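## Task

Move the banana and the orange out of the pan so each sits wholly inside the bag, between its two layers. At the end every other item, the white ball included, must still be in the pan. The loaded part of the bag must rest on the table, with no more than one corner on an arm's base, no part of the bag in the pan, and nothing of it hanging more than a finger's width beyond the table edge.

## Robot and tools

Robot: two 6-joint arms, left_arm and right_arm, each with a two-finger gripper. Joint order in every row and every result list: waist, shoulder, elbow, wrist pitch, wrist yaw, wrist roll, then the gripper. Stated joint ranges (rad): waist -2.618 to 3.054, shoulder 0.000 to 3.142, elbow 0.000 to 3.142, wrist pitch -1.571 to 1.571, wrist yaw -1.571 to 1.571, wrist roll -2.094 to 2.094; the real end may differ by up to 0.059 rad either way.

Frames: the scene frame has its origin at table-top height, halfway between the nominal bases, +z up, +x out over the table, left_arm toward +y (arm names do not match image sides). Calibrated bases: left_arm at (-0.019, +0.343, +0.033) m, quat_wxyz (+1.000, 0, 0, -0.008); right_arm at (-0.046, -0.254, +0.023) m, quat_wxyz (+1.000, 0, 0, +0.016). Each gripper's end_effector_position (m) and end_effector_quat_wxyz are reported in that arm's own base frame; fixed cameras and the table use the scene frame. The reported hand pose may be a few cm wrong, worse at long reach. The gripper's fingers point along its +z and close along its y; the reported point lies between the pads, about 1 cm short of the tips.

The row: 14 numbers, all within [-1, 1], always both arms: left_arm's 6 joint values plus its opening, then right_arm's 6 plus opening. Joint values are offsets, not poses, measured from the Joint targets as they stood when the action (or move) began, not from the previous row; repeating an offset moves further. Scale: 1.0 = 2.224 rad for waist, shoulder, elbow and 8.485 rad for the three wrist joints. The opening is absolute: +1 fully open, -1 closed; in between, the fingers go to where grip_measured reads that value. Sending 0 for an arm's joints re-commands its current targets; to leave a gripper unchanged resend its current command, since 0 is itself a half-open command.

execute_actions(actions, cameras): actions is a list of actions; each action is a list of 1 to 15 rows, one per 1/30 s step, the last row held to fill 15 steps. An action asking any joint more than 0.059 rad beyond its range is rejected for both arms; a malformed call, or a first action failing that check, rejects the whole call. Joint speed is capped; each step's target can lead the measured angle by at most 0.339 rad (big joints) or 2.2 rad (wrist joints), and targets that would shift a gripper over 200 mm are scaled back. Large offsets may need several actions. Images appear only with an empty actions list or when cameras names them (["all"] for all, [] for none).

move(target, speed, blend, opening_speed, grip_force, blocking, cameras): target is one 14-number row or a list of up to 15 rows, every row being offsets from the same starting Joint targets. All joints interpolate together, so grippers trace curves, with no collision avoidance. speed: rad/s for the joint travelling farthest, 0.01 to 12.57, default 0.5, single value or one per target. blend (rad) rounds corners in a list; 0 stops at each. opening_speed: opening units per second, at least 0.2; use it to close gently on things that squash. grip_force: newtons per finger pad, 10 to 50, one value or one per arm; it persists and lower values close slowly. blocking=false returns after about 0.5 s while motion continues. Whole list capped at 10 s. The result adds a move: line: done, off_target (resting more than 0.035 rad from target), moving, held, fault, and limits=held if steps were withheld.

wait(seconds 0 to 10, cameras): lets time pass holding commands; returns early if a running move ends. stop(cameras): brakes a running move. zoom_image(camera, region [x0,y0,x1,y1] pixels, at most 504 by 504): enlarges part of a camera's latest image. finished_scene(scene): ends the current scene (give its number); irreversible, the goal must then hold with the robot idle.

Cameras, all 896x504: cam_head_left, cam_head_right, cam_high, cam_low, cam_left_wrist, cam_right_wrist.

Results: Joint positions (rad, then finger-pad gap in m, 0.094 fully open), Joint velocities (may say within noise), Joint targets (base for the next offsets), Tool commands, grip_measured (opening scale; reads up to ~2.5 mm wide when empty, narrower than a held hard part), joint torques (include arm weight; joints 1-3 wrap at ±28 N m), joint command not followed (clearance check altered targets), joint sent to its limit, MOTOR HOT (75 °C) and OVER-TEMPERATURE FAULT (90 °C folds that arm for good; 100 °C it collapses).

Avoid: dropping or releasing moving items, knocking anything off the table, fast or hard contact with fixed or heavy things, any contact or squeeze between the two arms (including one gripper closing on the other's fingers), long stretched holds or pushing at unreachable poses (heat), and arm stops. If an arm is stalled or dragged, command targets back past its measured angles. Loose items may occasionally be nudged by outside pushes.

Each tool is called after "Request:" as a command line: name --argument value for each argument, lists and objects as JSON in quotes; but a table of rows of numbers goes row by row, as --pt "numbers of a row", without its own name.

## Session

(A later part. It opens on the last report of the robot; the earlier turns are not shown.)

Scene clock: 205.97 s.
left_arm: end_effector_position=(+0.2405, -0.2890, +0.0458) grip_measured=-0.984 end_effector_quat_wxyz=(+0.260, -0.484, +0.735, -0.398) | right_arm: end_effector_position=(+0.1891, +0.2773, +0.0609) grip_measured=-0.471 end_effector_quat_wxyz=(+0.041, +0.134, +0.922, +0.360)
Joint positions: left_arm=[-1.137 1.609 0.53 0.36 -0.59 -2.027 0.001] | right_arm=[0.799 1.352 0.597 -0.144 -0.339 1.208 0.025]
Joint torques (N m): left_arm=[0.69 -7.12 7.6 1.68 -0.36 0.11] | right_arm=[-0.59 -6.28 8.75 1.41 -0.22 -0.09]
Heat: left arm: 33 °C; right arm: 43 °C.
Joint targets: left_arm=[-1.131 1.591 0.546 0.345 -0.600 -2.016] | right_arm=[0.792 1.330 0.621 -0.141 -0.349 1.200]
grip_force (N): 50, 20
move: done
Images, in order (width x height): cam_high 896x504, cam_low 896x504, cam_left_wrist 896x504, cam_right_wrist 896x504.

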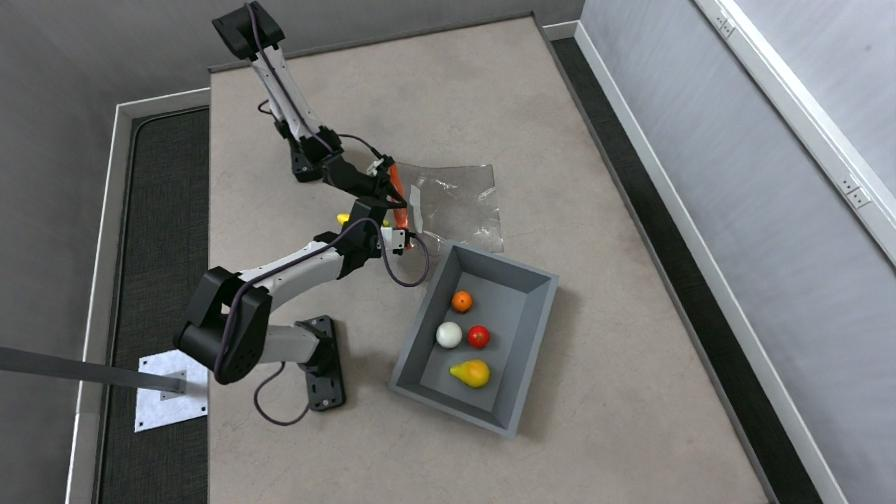

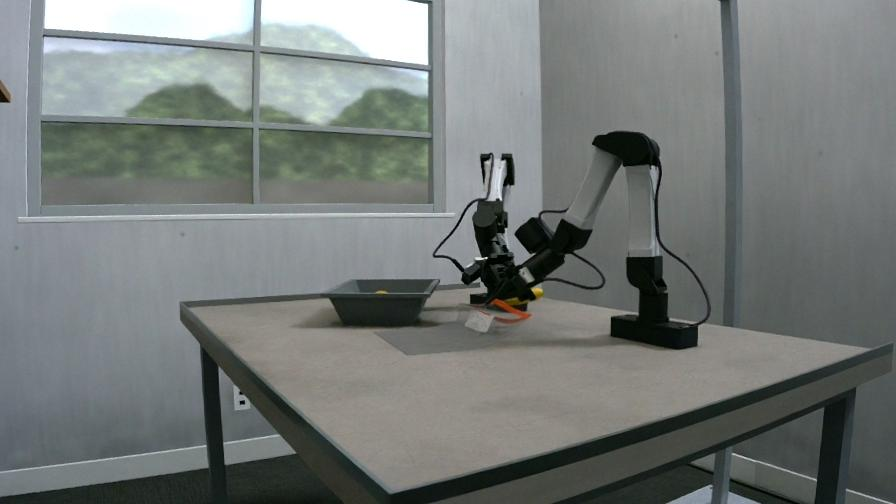

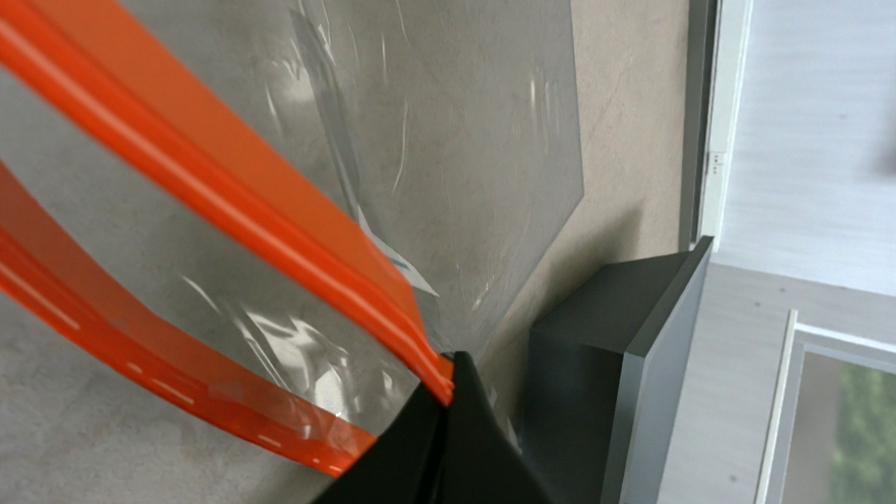

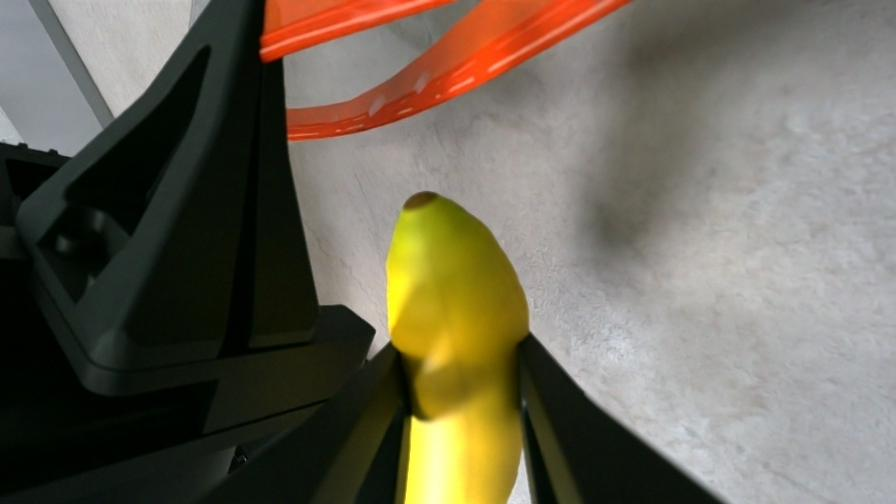

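Request:
move --target '[0,0,0,0,0,0,-1,-0.0139,0.0511,-0.0211,0.0189,0,0,-0.5]' --speed 0.3 --cameras '["cam_right_wrist","cam_low","cam_left_wrist"]'

Request:
zoom_image --camera "cam_low" --region '[440, 260, 560, 350]'

Scene clock: 208.27 s.
left_arm: end_effector_position=(+0.2404, -0.2889, +0.0457) grip_measured=-0.984 end_effector_quat_wxyz=(+0.260, -0.484, +0.735, -0.398) | right_arm: end_effector_position=(+0.2076, +0.2813, +0.0475) grip_measured=-0.471 end_effector_quat_wxyz=(+0.056, +0.144, +0.915, +0.373)
Joint positions: left_arm=[-1.137 1.609 0.53 0.359 -0.59 -2.027 0.001] | right_arm=[0.768 1.437 0.576 -0.001 -0.34 1.208 0.025]
Joint torques (N m): left_arm=[0.66 -7.09 7.61 1.68 -0.36 0.11] | right_arm=[-0.64 -4.25 6.05 1.64 -0.22 -0.08]
Heat: left arm: 33 °C; right arm: 43 °C.
Joint targets: left_arm=[-1.131 1.591 0.546 0.345 -0.600 -2.016] | right_arm=[0.762 1.444 0.574 0.019 -0.349 1.200]
grip_force (N): 50, 20
move: done
Images, in order (width x height): cam_low 896x504, cam_left_wrist 896x504, cam_right_wrist 896x504.

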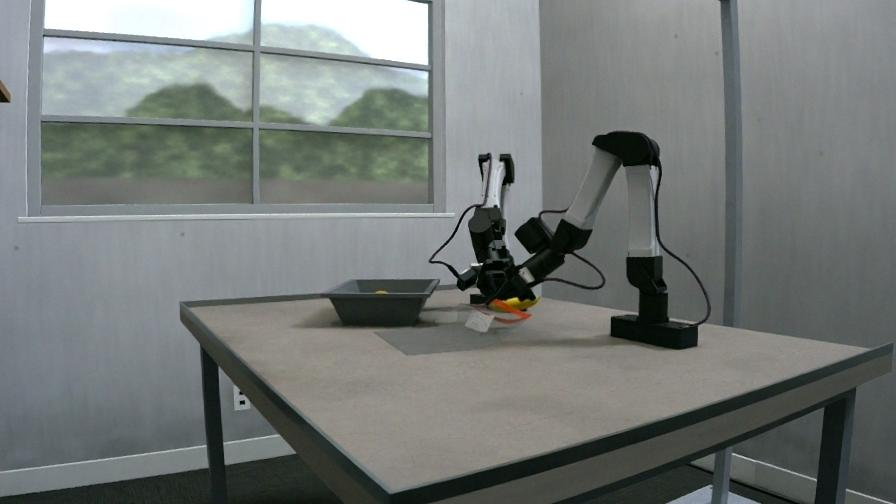

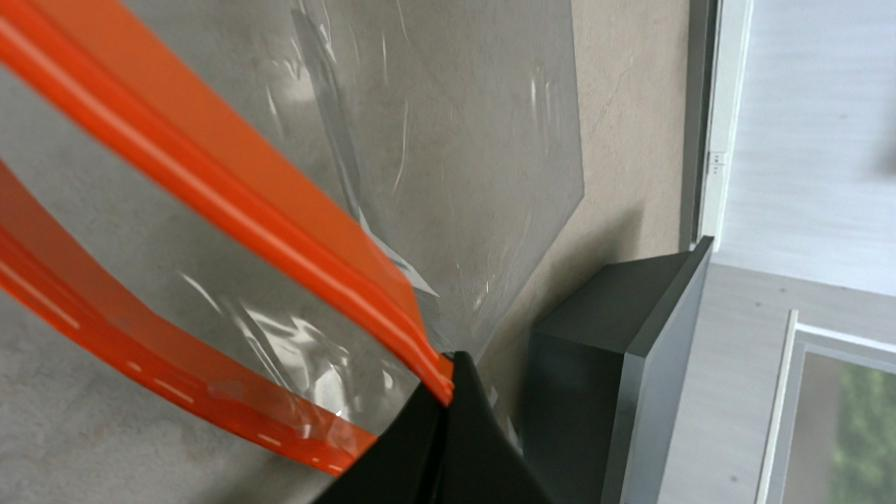

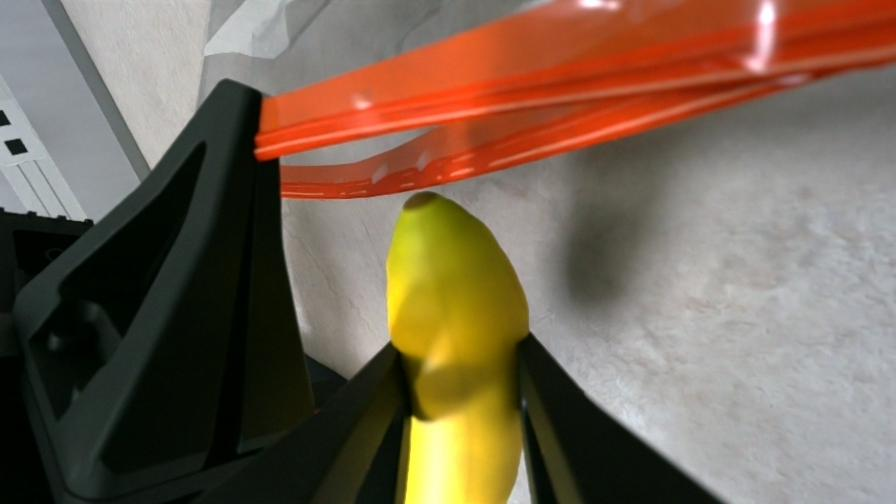

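Scaled by 4.200 from the camera's 896x504 image, which has a finer 1280x720 frame.

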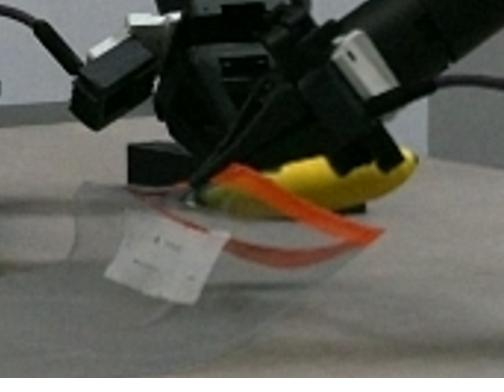

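Request:
move --target '[0,0,0,0,0,0,-1,-0.0122,0.0282,0.0315,-0.0007,0,0,-0.5]' --speed 0.2 --cameras '["cam_right_wrist","cam_low","cam_left_wrist"]'

Request:
zoom_image --camera "cam_low" --region '[440, 260, 560, 350]'

Scene clock: 209.50 s.
left_arm: end_effector_position=(+0.2404, -0.2889, +0.0457) grip_measured=-0.984 end_effector_quat_wxyz=(+0.260, -0.484, +0.735, -0.398) | right_arm: end_effector_position=(+0.2232, +0.2828, +0.0439) grip_measured=-0.471 end_effector_quat_wxyz=(+0.057, +0.158, +0.915, +0.367)
Joint positions: left_arm=[-1.137 1.609 0.53 0.359 -0.59 -2.027 0.001] | right_arm=[0.741 1.496 0.619 0.001 -0.34 1.208 0.025]
Joint torques (N m): left_arm=[0.68 -7.1 7.61 1.68 -0.36 0.1] | right_arm=[-0.62 -4.46 8.49 1.54 -0.21 -0.09]
Heat: left arm: 33 °C; right arm: 43 °C.
Joint targets: left_arm=[-1.131 1.591 0.546 0.345 -0.600 -2.016] | right_arm=[0.734 1.507 0.644 0.013 -0.349 1.200]
grip_force (N): 50, 20
move: done
Images, in order (width x height): cam_low 896x504, cam_left_wrist 896x504, cam_right_wrist 896x504.

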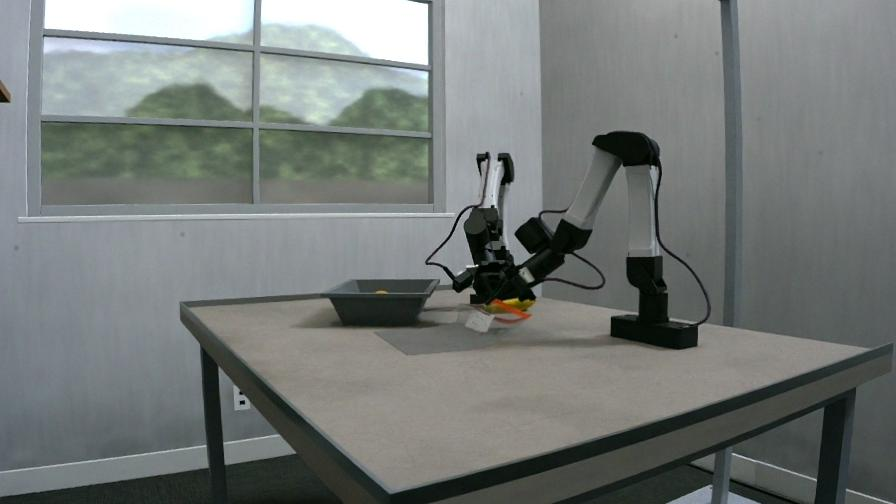

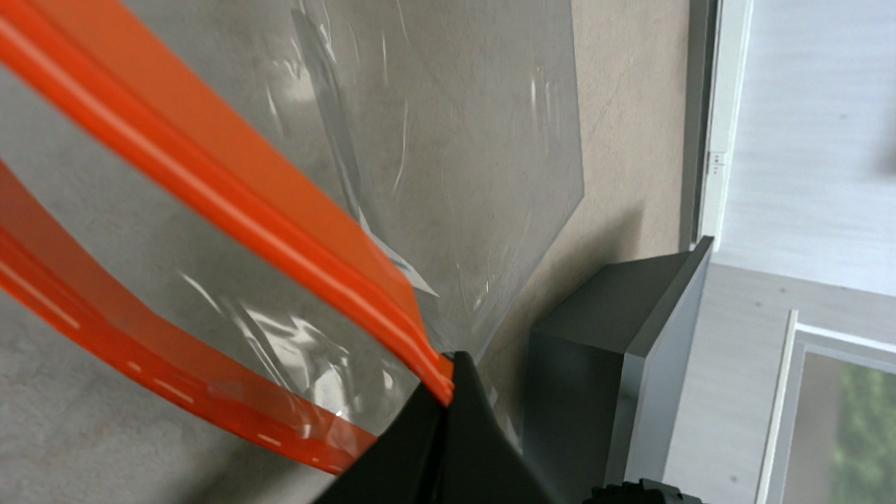

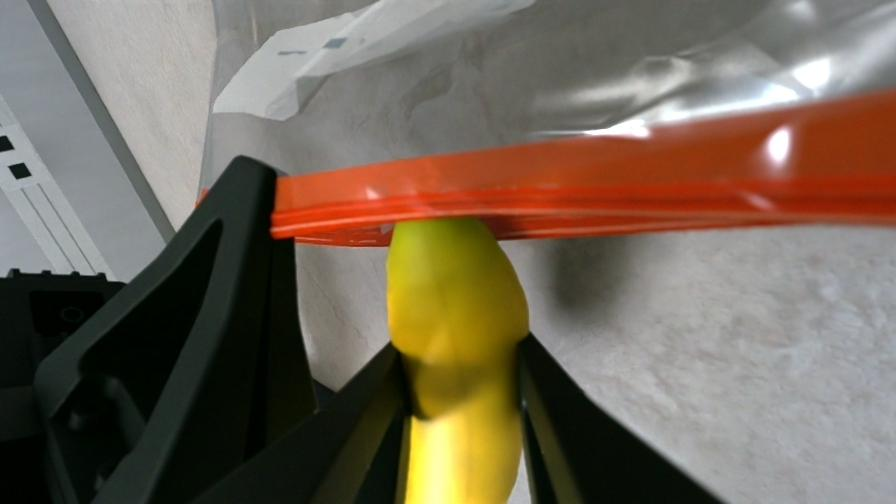

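Scaled by 4.200 from the camera's 896x504 image, which has a finer 1280x720 frame.

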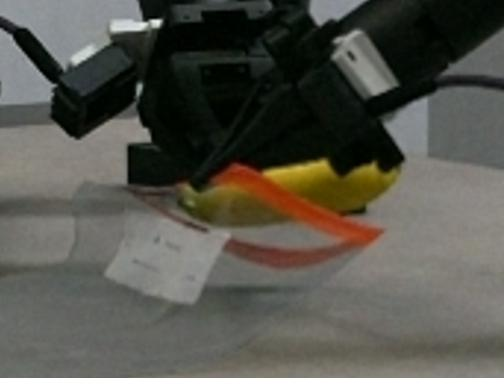

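Request:
move --target '[0,0,0,0,0,0,-1,-0.0422,0.0455,0.0156,0.0078,0,0,-0.5]' --speed 0.25 --cameras '["cam_right_wrist","cam_low","cam_left_wrist","cam_high"]'

Request:
zoom_image --camera "cam_low" --region '[440, 260, 560, 350]'

Request:
zoom_image --camera "cam_high" --region '[320, 130, 540, 280]'

Scene clock: 211.00 s.
left_arm: end_effector_position=(+0.2404, -0.2889, +0.0457) grip_measured=-0.984 end_effector_quat_wxyz=(+0.260, -0.484, +0.735, -0.398) | right_arm: end_effector_position=(+0.2594, +0.2690, +0.0289) grip_measured=-0.471 end_effector_quat_wxyz=(+0.069, +0.203, +0.908, +0.360)
Joint positions: left_arm=[-1.137 1.609 0.53 0.359 -0.59 -2.027 0.001] | right_arm=[0.647 1.599 0.653 0.056 -0.342 1.208 0.025]
Joint torques (N m): left_arm=[0.66 -7.13 7.62 1.66 -0.35 0.12] | right_arm=[-0.59 -5.19 8.35 1.62 -0.18 -0.09]
Heat: left arm: 33 °C; right arm: 42 °C.
Joint targets: left_arm=[-1.131 1.591 0.546 0.345 -0.600 -2.016] | right_arm=[0.640 1.608 0.679 0.080 -0.349 1.200]
grip_force (N): 50, 20
move: done
Images, in order (width x height): cam_high 896x504, cam_low 896x504, cam_left_wrist 896x504, cam_right_wrist 896x504.

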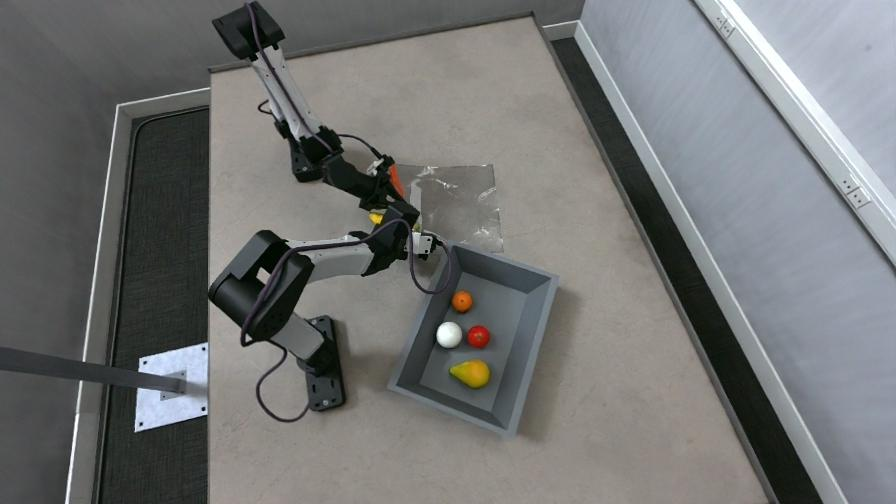

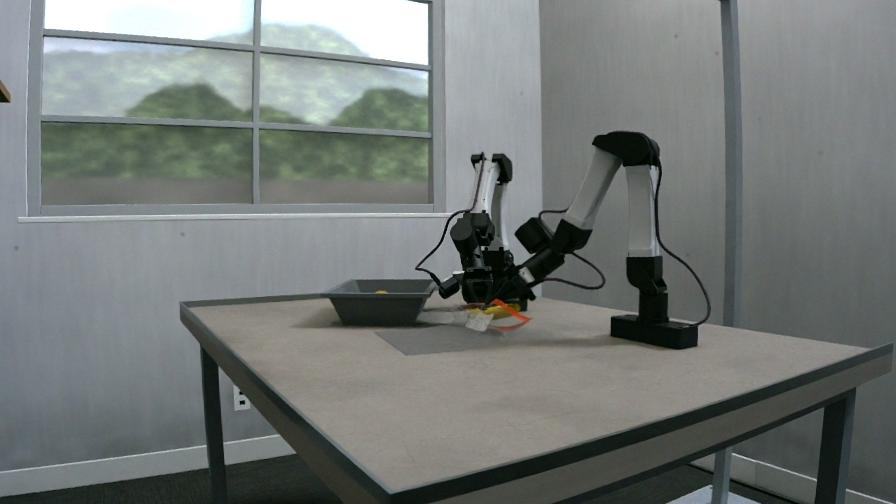

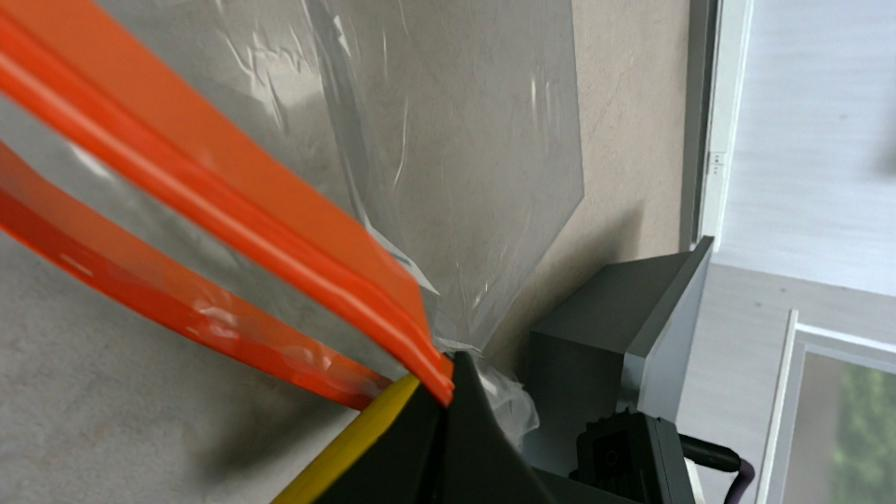

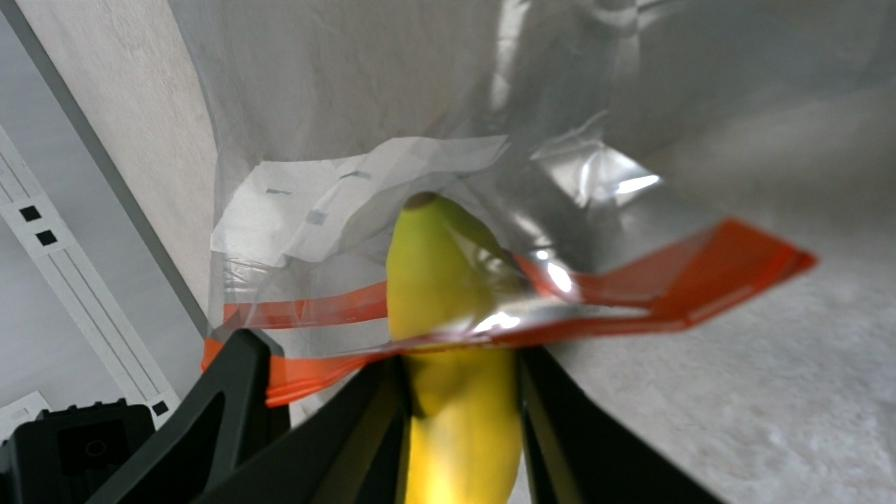

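Scaled by 4.200 from the camera's 896x504 image, which has a finer 1280x720 frame.

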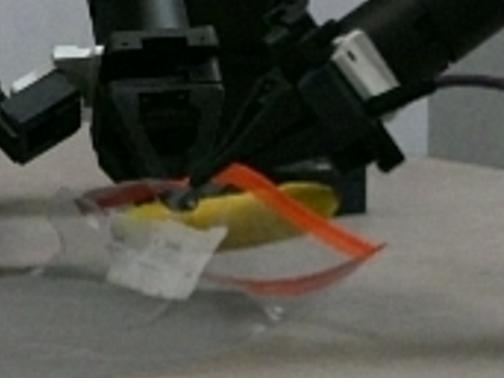

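Scaled by 2.291 from the camera's 896x504 image, which has a finer 1280x720 frame.

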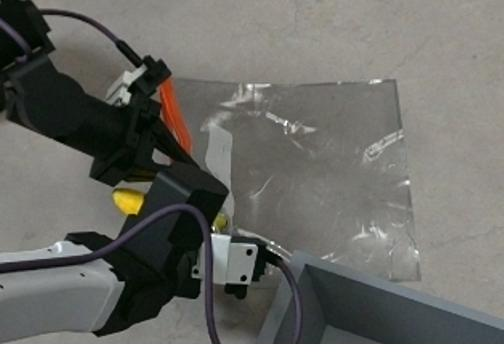

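Request:
move --target '[0,0,0,0,0,0,-1,-0.0208,0.0501,0.0375,0.0032,0,0,-0.5]' --speed 0.25 --cameras '["cam_right_wrist","cam_low","cam_left_wrist","cam_high"]'

Request:
zoom_image --camera "cam_low" --region '[440, 260, 560, 350]'

Request:
zoom_image --camera "cam_high" --region '[320, 130, 540, 280]'

Scene clock: 212.33 s.
left_arm: end_effector_position=(+0.2404, -0.2888, +0.0456) grip_measured=-0.984 end_effector_quat_wxyz=(+0.260, -0.484, +0.735, -0.398) | right_arm: end_effector_position=(+0.2907, +0.2714, +0.0213) grip_measured=-0.471 end_effector_quat_wxyz=(+0.076, +0.222, +0.904, +0.358)
Joint positions: left_arm=[-1.137 1.609 0.53 0.359 -0.59 -2.027 0.001] | right_arm=[0.603 1.709 0.736 0.082 -0.344 1.207 0.025]
Joint torques (N m): left_arm=[0.69 -7.09 7.62 1.67 -0.36 0.12] | right_arm=[-0.81 -5.94 8.24 1.65 -0.18 -0.08]
Heat: left arm: 33 °C; right arm: 42 °C.
Joint targets: left_arm=[-1.131 1.591 0.546 0.345 -0.600 -2.016] | right_arm=[0.594 1.719 0.762 0.107 -0.349 1.199]
grip_force (N): 50, 20
move: done
Images, in order (width x height): cam_high 896x504, cam_low 896x504, cam_left_wrist 896x504, cam_right_wrist 896x504.

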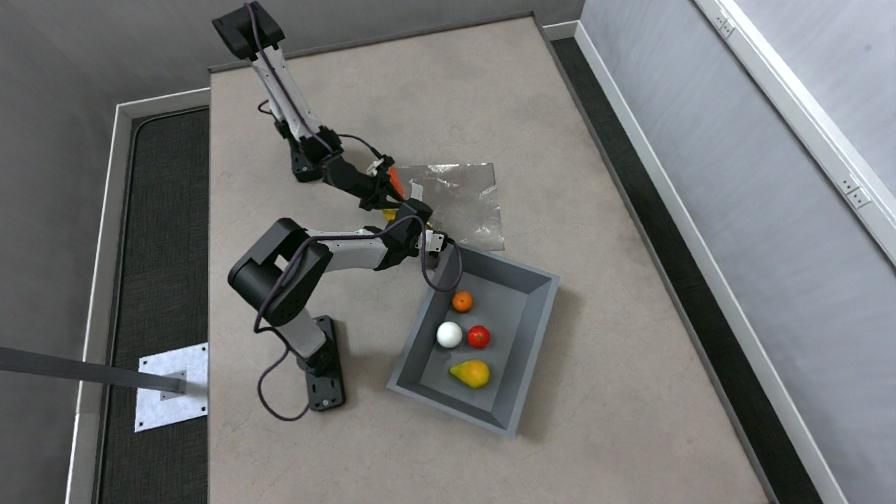

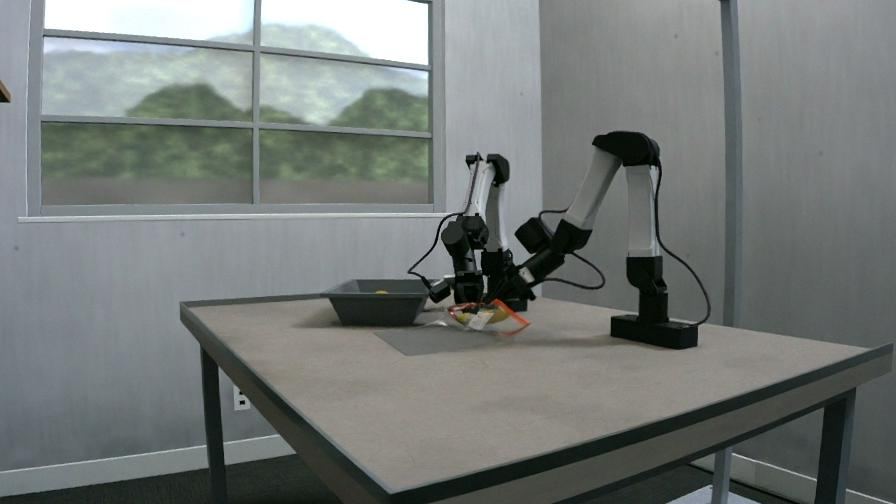

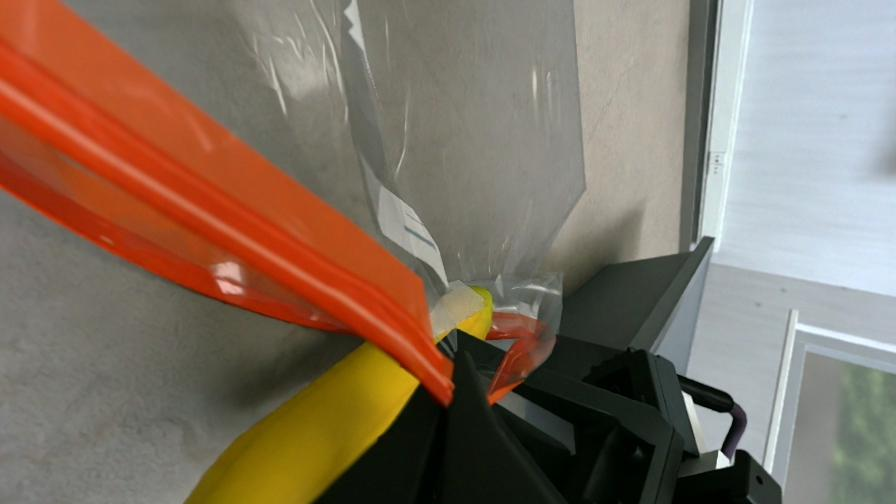

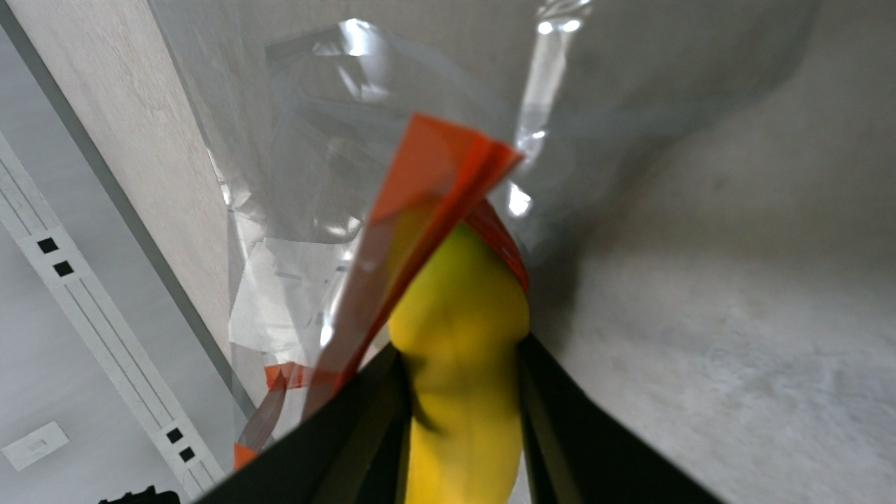

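Scaled by 4.200 from the camera's 896x504 image, which has a finer 1280x720 frame.

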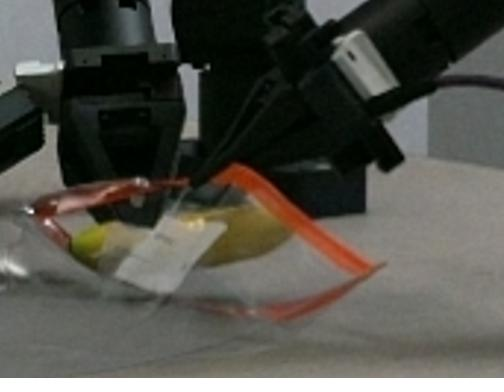

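Scaled by 2.291 from the camera's 896x504 image, which has a finer 1280x720 frame.

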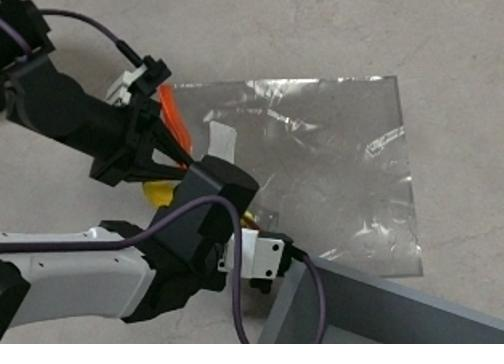

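Request:
move --pt "0 0 0 0 0 0 -1 0.0207 -0.0499 -0.0373 -0.0032 0 0 -0.5" --pt "0 0 0 0 0 0 -1 -0.0103 0.004 0.0705 -0.0469 -0.0296 -0.0548 -0.5" --speed 0.35 --cameras '["cam_right_wrist","cam_low","cam_left_wrist","cam_high"]'

Request:
zoom_image --camera "cam_low" --region '[440, 260, 560, 350]'

Request:
zoom_image --camera "cam_high" --region '[320, 130, 540, 280]'

Scene clock: 222.57 s.
left_arm: end_effector_position=(+0.2404, -0.2888, +0.0456) grip_measured=-0.984 end_effector_quat_wxyz=(+0.260, -0.484, +0.735, -0.398) | right_arm: end_effector_position=(+0.2532, +0.2804, +0.0391) grip_measured=-0.471 end_effector_quat_wxyz=(-0.002, +0.012, +0.935, +0.355)
Joint positions: left_arm=[-1.137 1.609 0.53 0.358 -0.59 -2.027 0.001] | right_arm=[0.578 1.717 0.893 -0.291 -0.587 0.744 0.025]
Joint torques (N m): left_arm=[0.72 -7.1 7.6 1.68 -0.35 0.11] | right_arm=[-0.65 -6.16 8.39 0.99 -0.41 -0.06]
Heat: left arm: 33 °C; right arm: 42 °C.
Joint targets: left_arm=[-1.131 1.591 0.546 0.345 -0.600 -2.016] | right_arm=[0.571 1.728 0.919 -0.291 -0.600 0.735]
grip_force (N): 50, 20
move: done
Images, in order (width x height): cam_high 896x504, cam_low 896x504, cam_left_wrist 896x504, cam_right_wrist 896x504.

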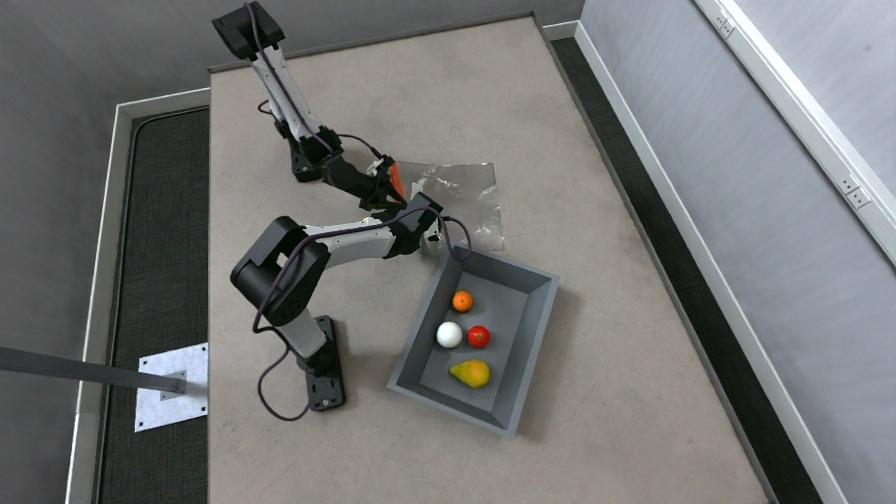

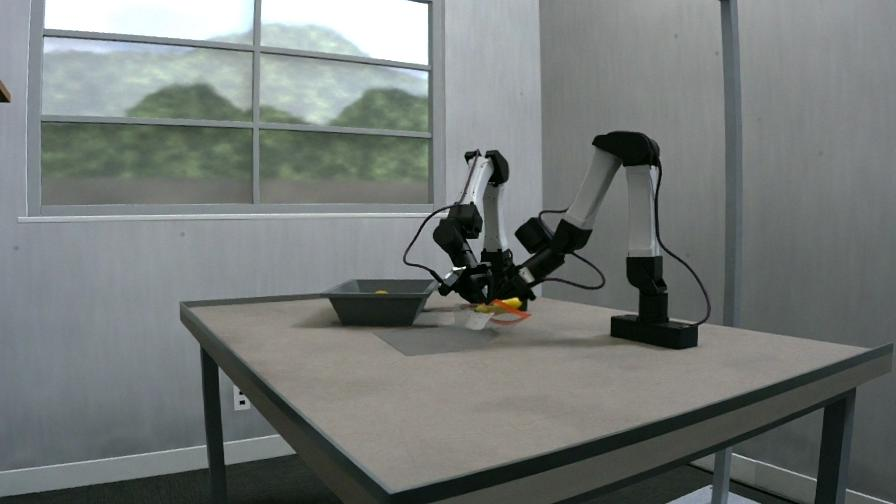

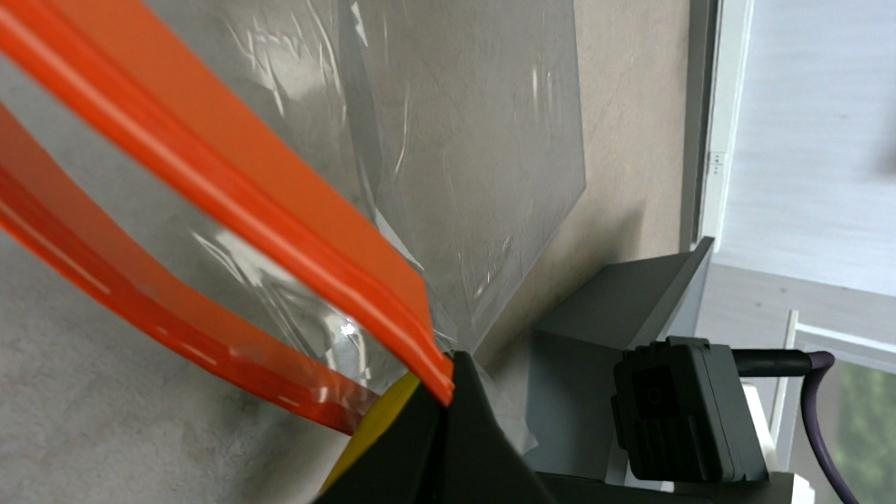

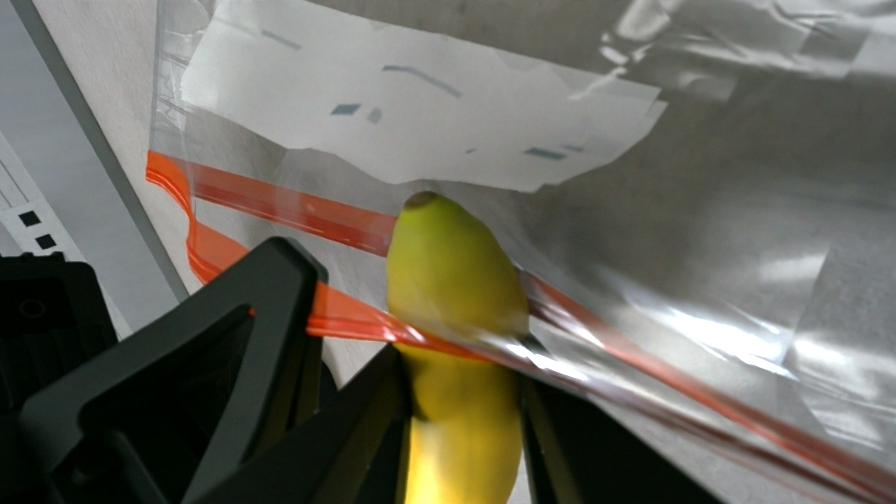

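Scaled by 4.200 from the camera's 896x504 image, which has a finer 1280x720 frame.

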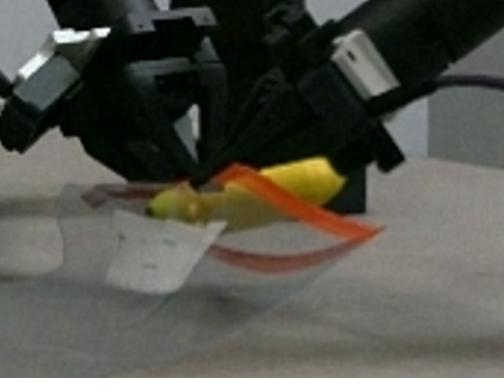

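Scaled by 2.291 from the camera's 896x504 image, which has a finer 1280x720 frame.

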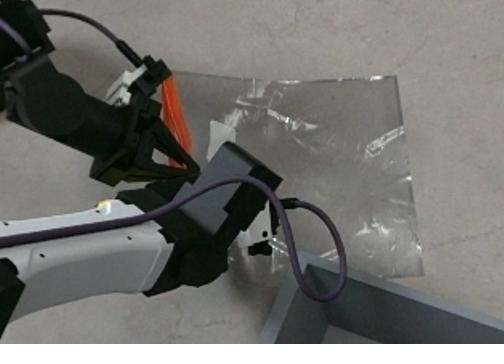

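Request:
move --target '[0,0,0,0,0,0,-1,-0.03,0.0708,0.0595,0.003,0,0,-0.5]' --speed 0.25 --cameras '["cam_right_wrist","cam_low","cam_left_wrist","cam_high"]'

Request:
zoom_image --camera "cam_low" --region '[440, 260, 560, 350]'

Request:
zoom_image --camera "cam_high" --region '[320, 130, 540, 280]'

Scene clock: 223.87 s.
left_arm: end_effector_position=(+0.2405, -0.2884, +0.0456) grip_measured=-0.984 end_effector_quat_wxyz=(+0.261, -0.484, +0.735, -0.397) | right_arm: end_effector_position=(+0.2979, +0.2796, +0.0225) grip_measured=-0.471 end_effector_quat_wxyz=(-0.003, +0.045, +0.935, +0.352)
Joint positions: left_arm=[-1.137 1.609 0.53 0.358 -0.591 -2.027 0.001] | right_arm=[0.512 1.875 1.024 -0.289 -0.596 0.742 0.025]
Joint torques (N m): left_arm=[0.65 -7.15 7.6 1.69 -0.34 0.11] | right_arm=[-0.73 -7.45 8.4 1.25 -0.32 -0.08]
Heat: left arm: 33 °C; right arm: 42 °C.
Joint targets: left_arm=[-1.131 1.591 0.546 0.345 -0.600 -2.016] | right_arm=[0.505 1.885 1.051 -0.266 -0.600 0.735]
grip_force (N): 50, 20
move: done
Images, in order (width x height): cam_high 896x504, cam_low 896x504, cam_left_wrist 896x504, cam_right_wrist 896x504.

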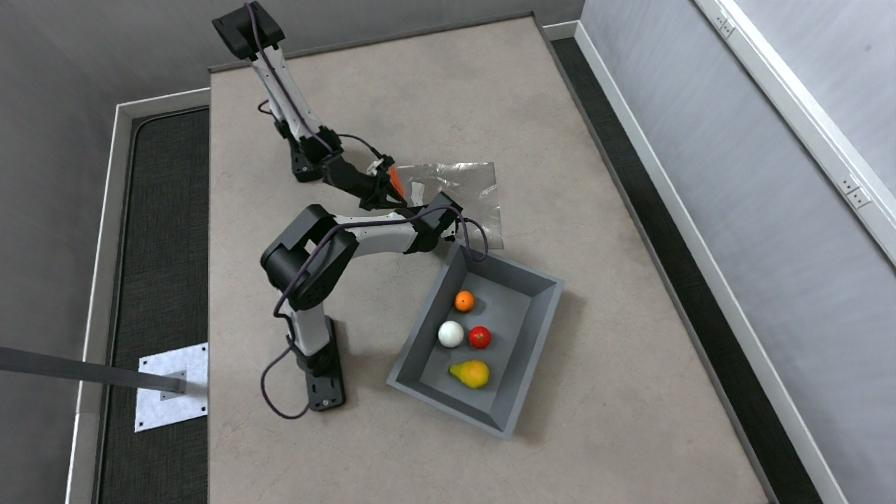

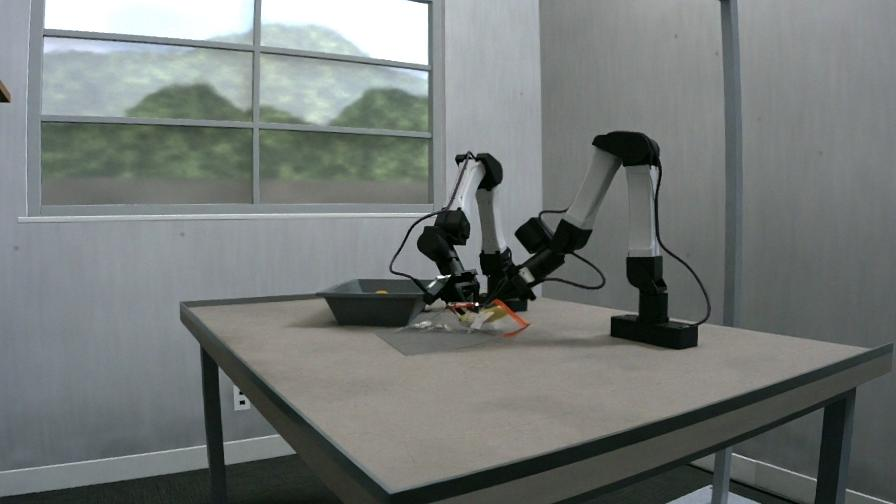

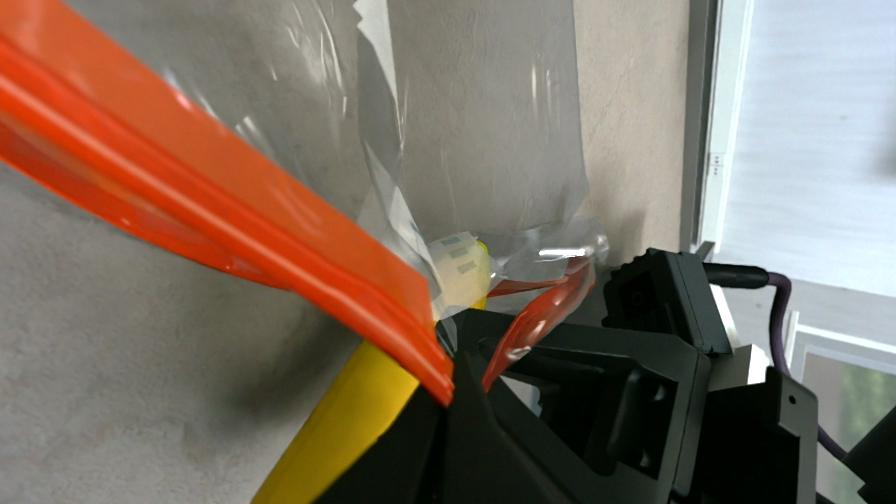

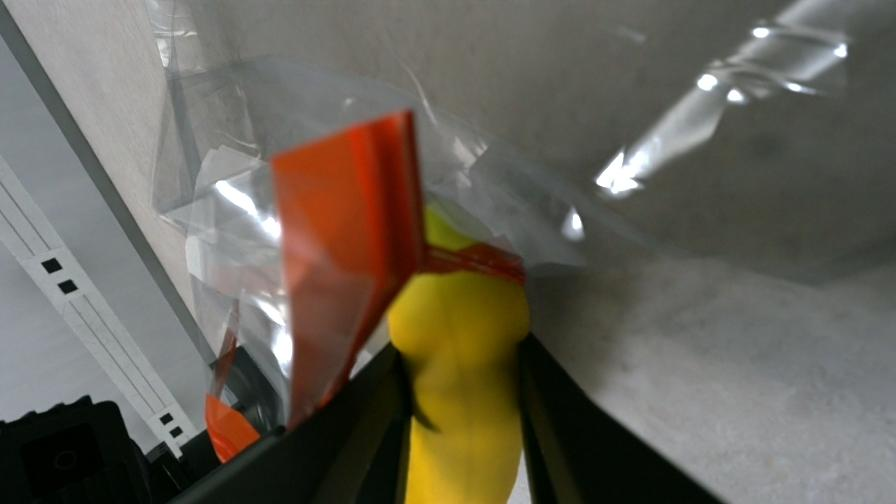

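Scaled by 4.200 from the camera's 896x504 image, which has a finer 1280x720 frame.

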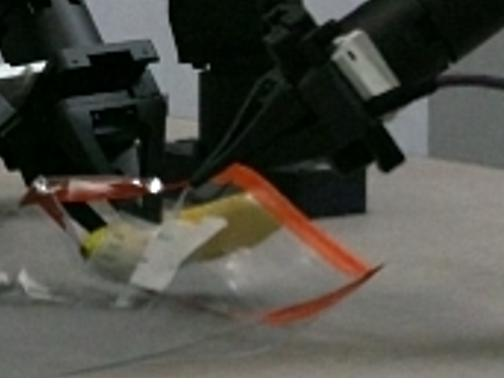

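Scaled by 2.291 from the camera's 896x504 image, which has a finer 1280x720 frame.

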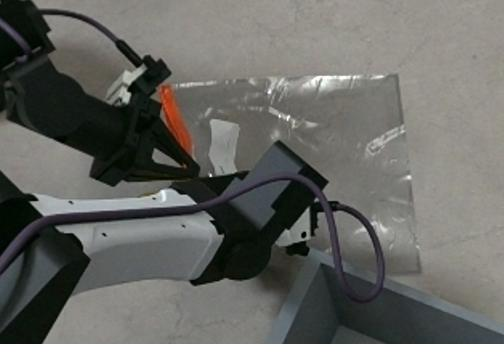

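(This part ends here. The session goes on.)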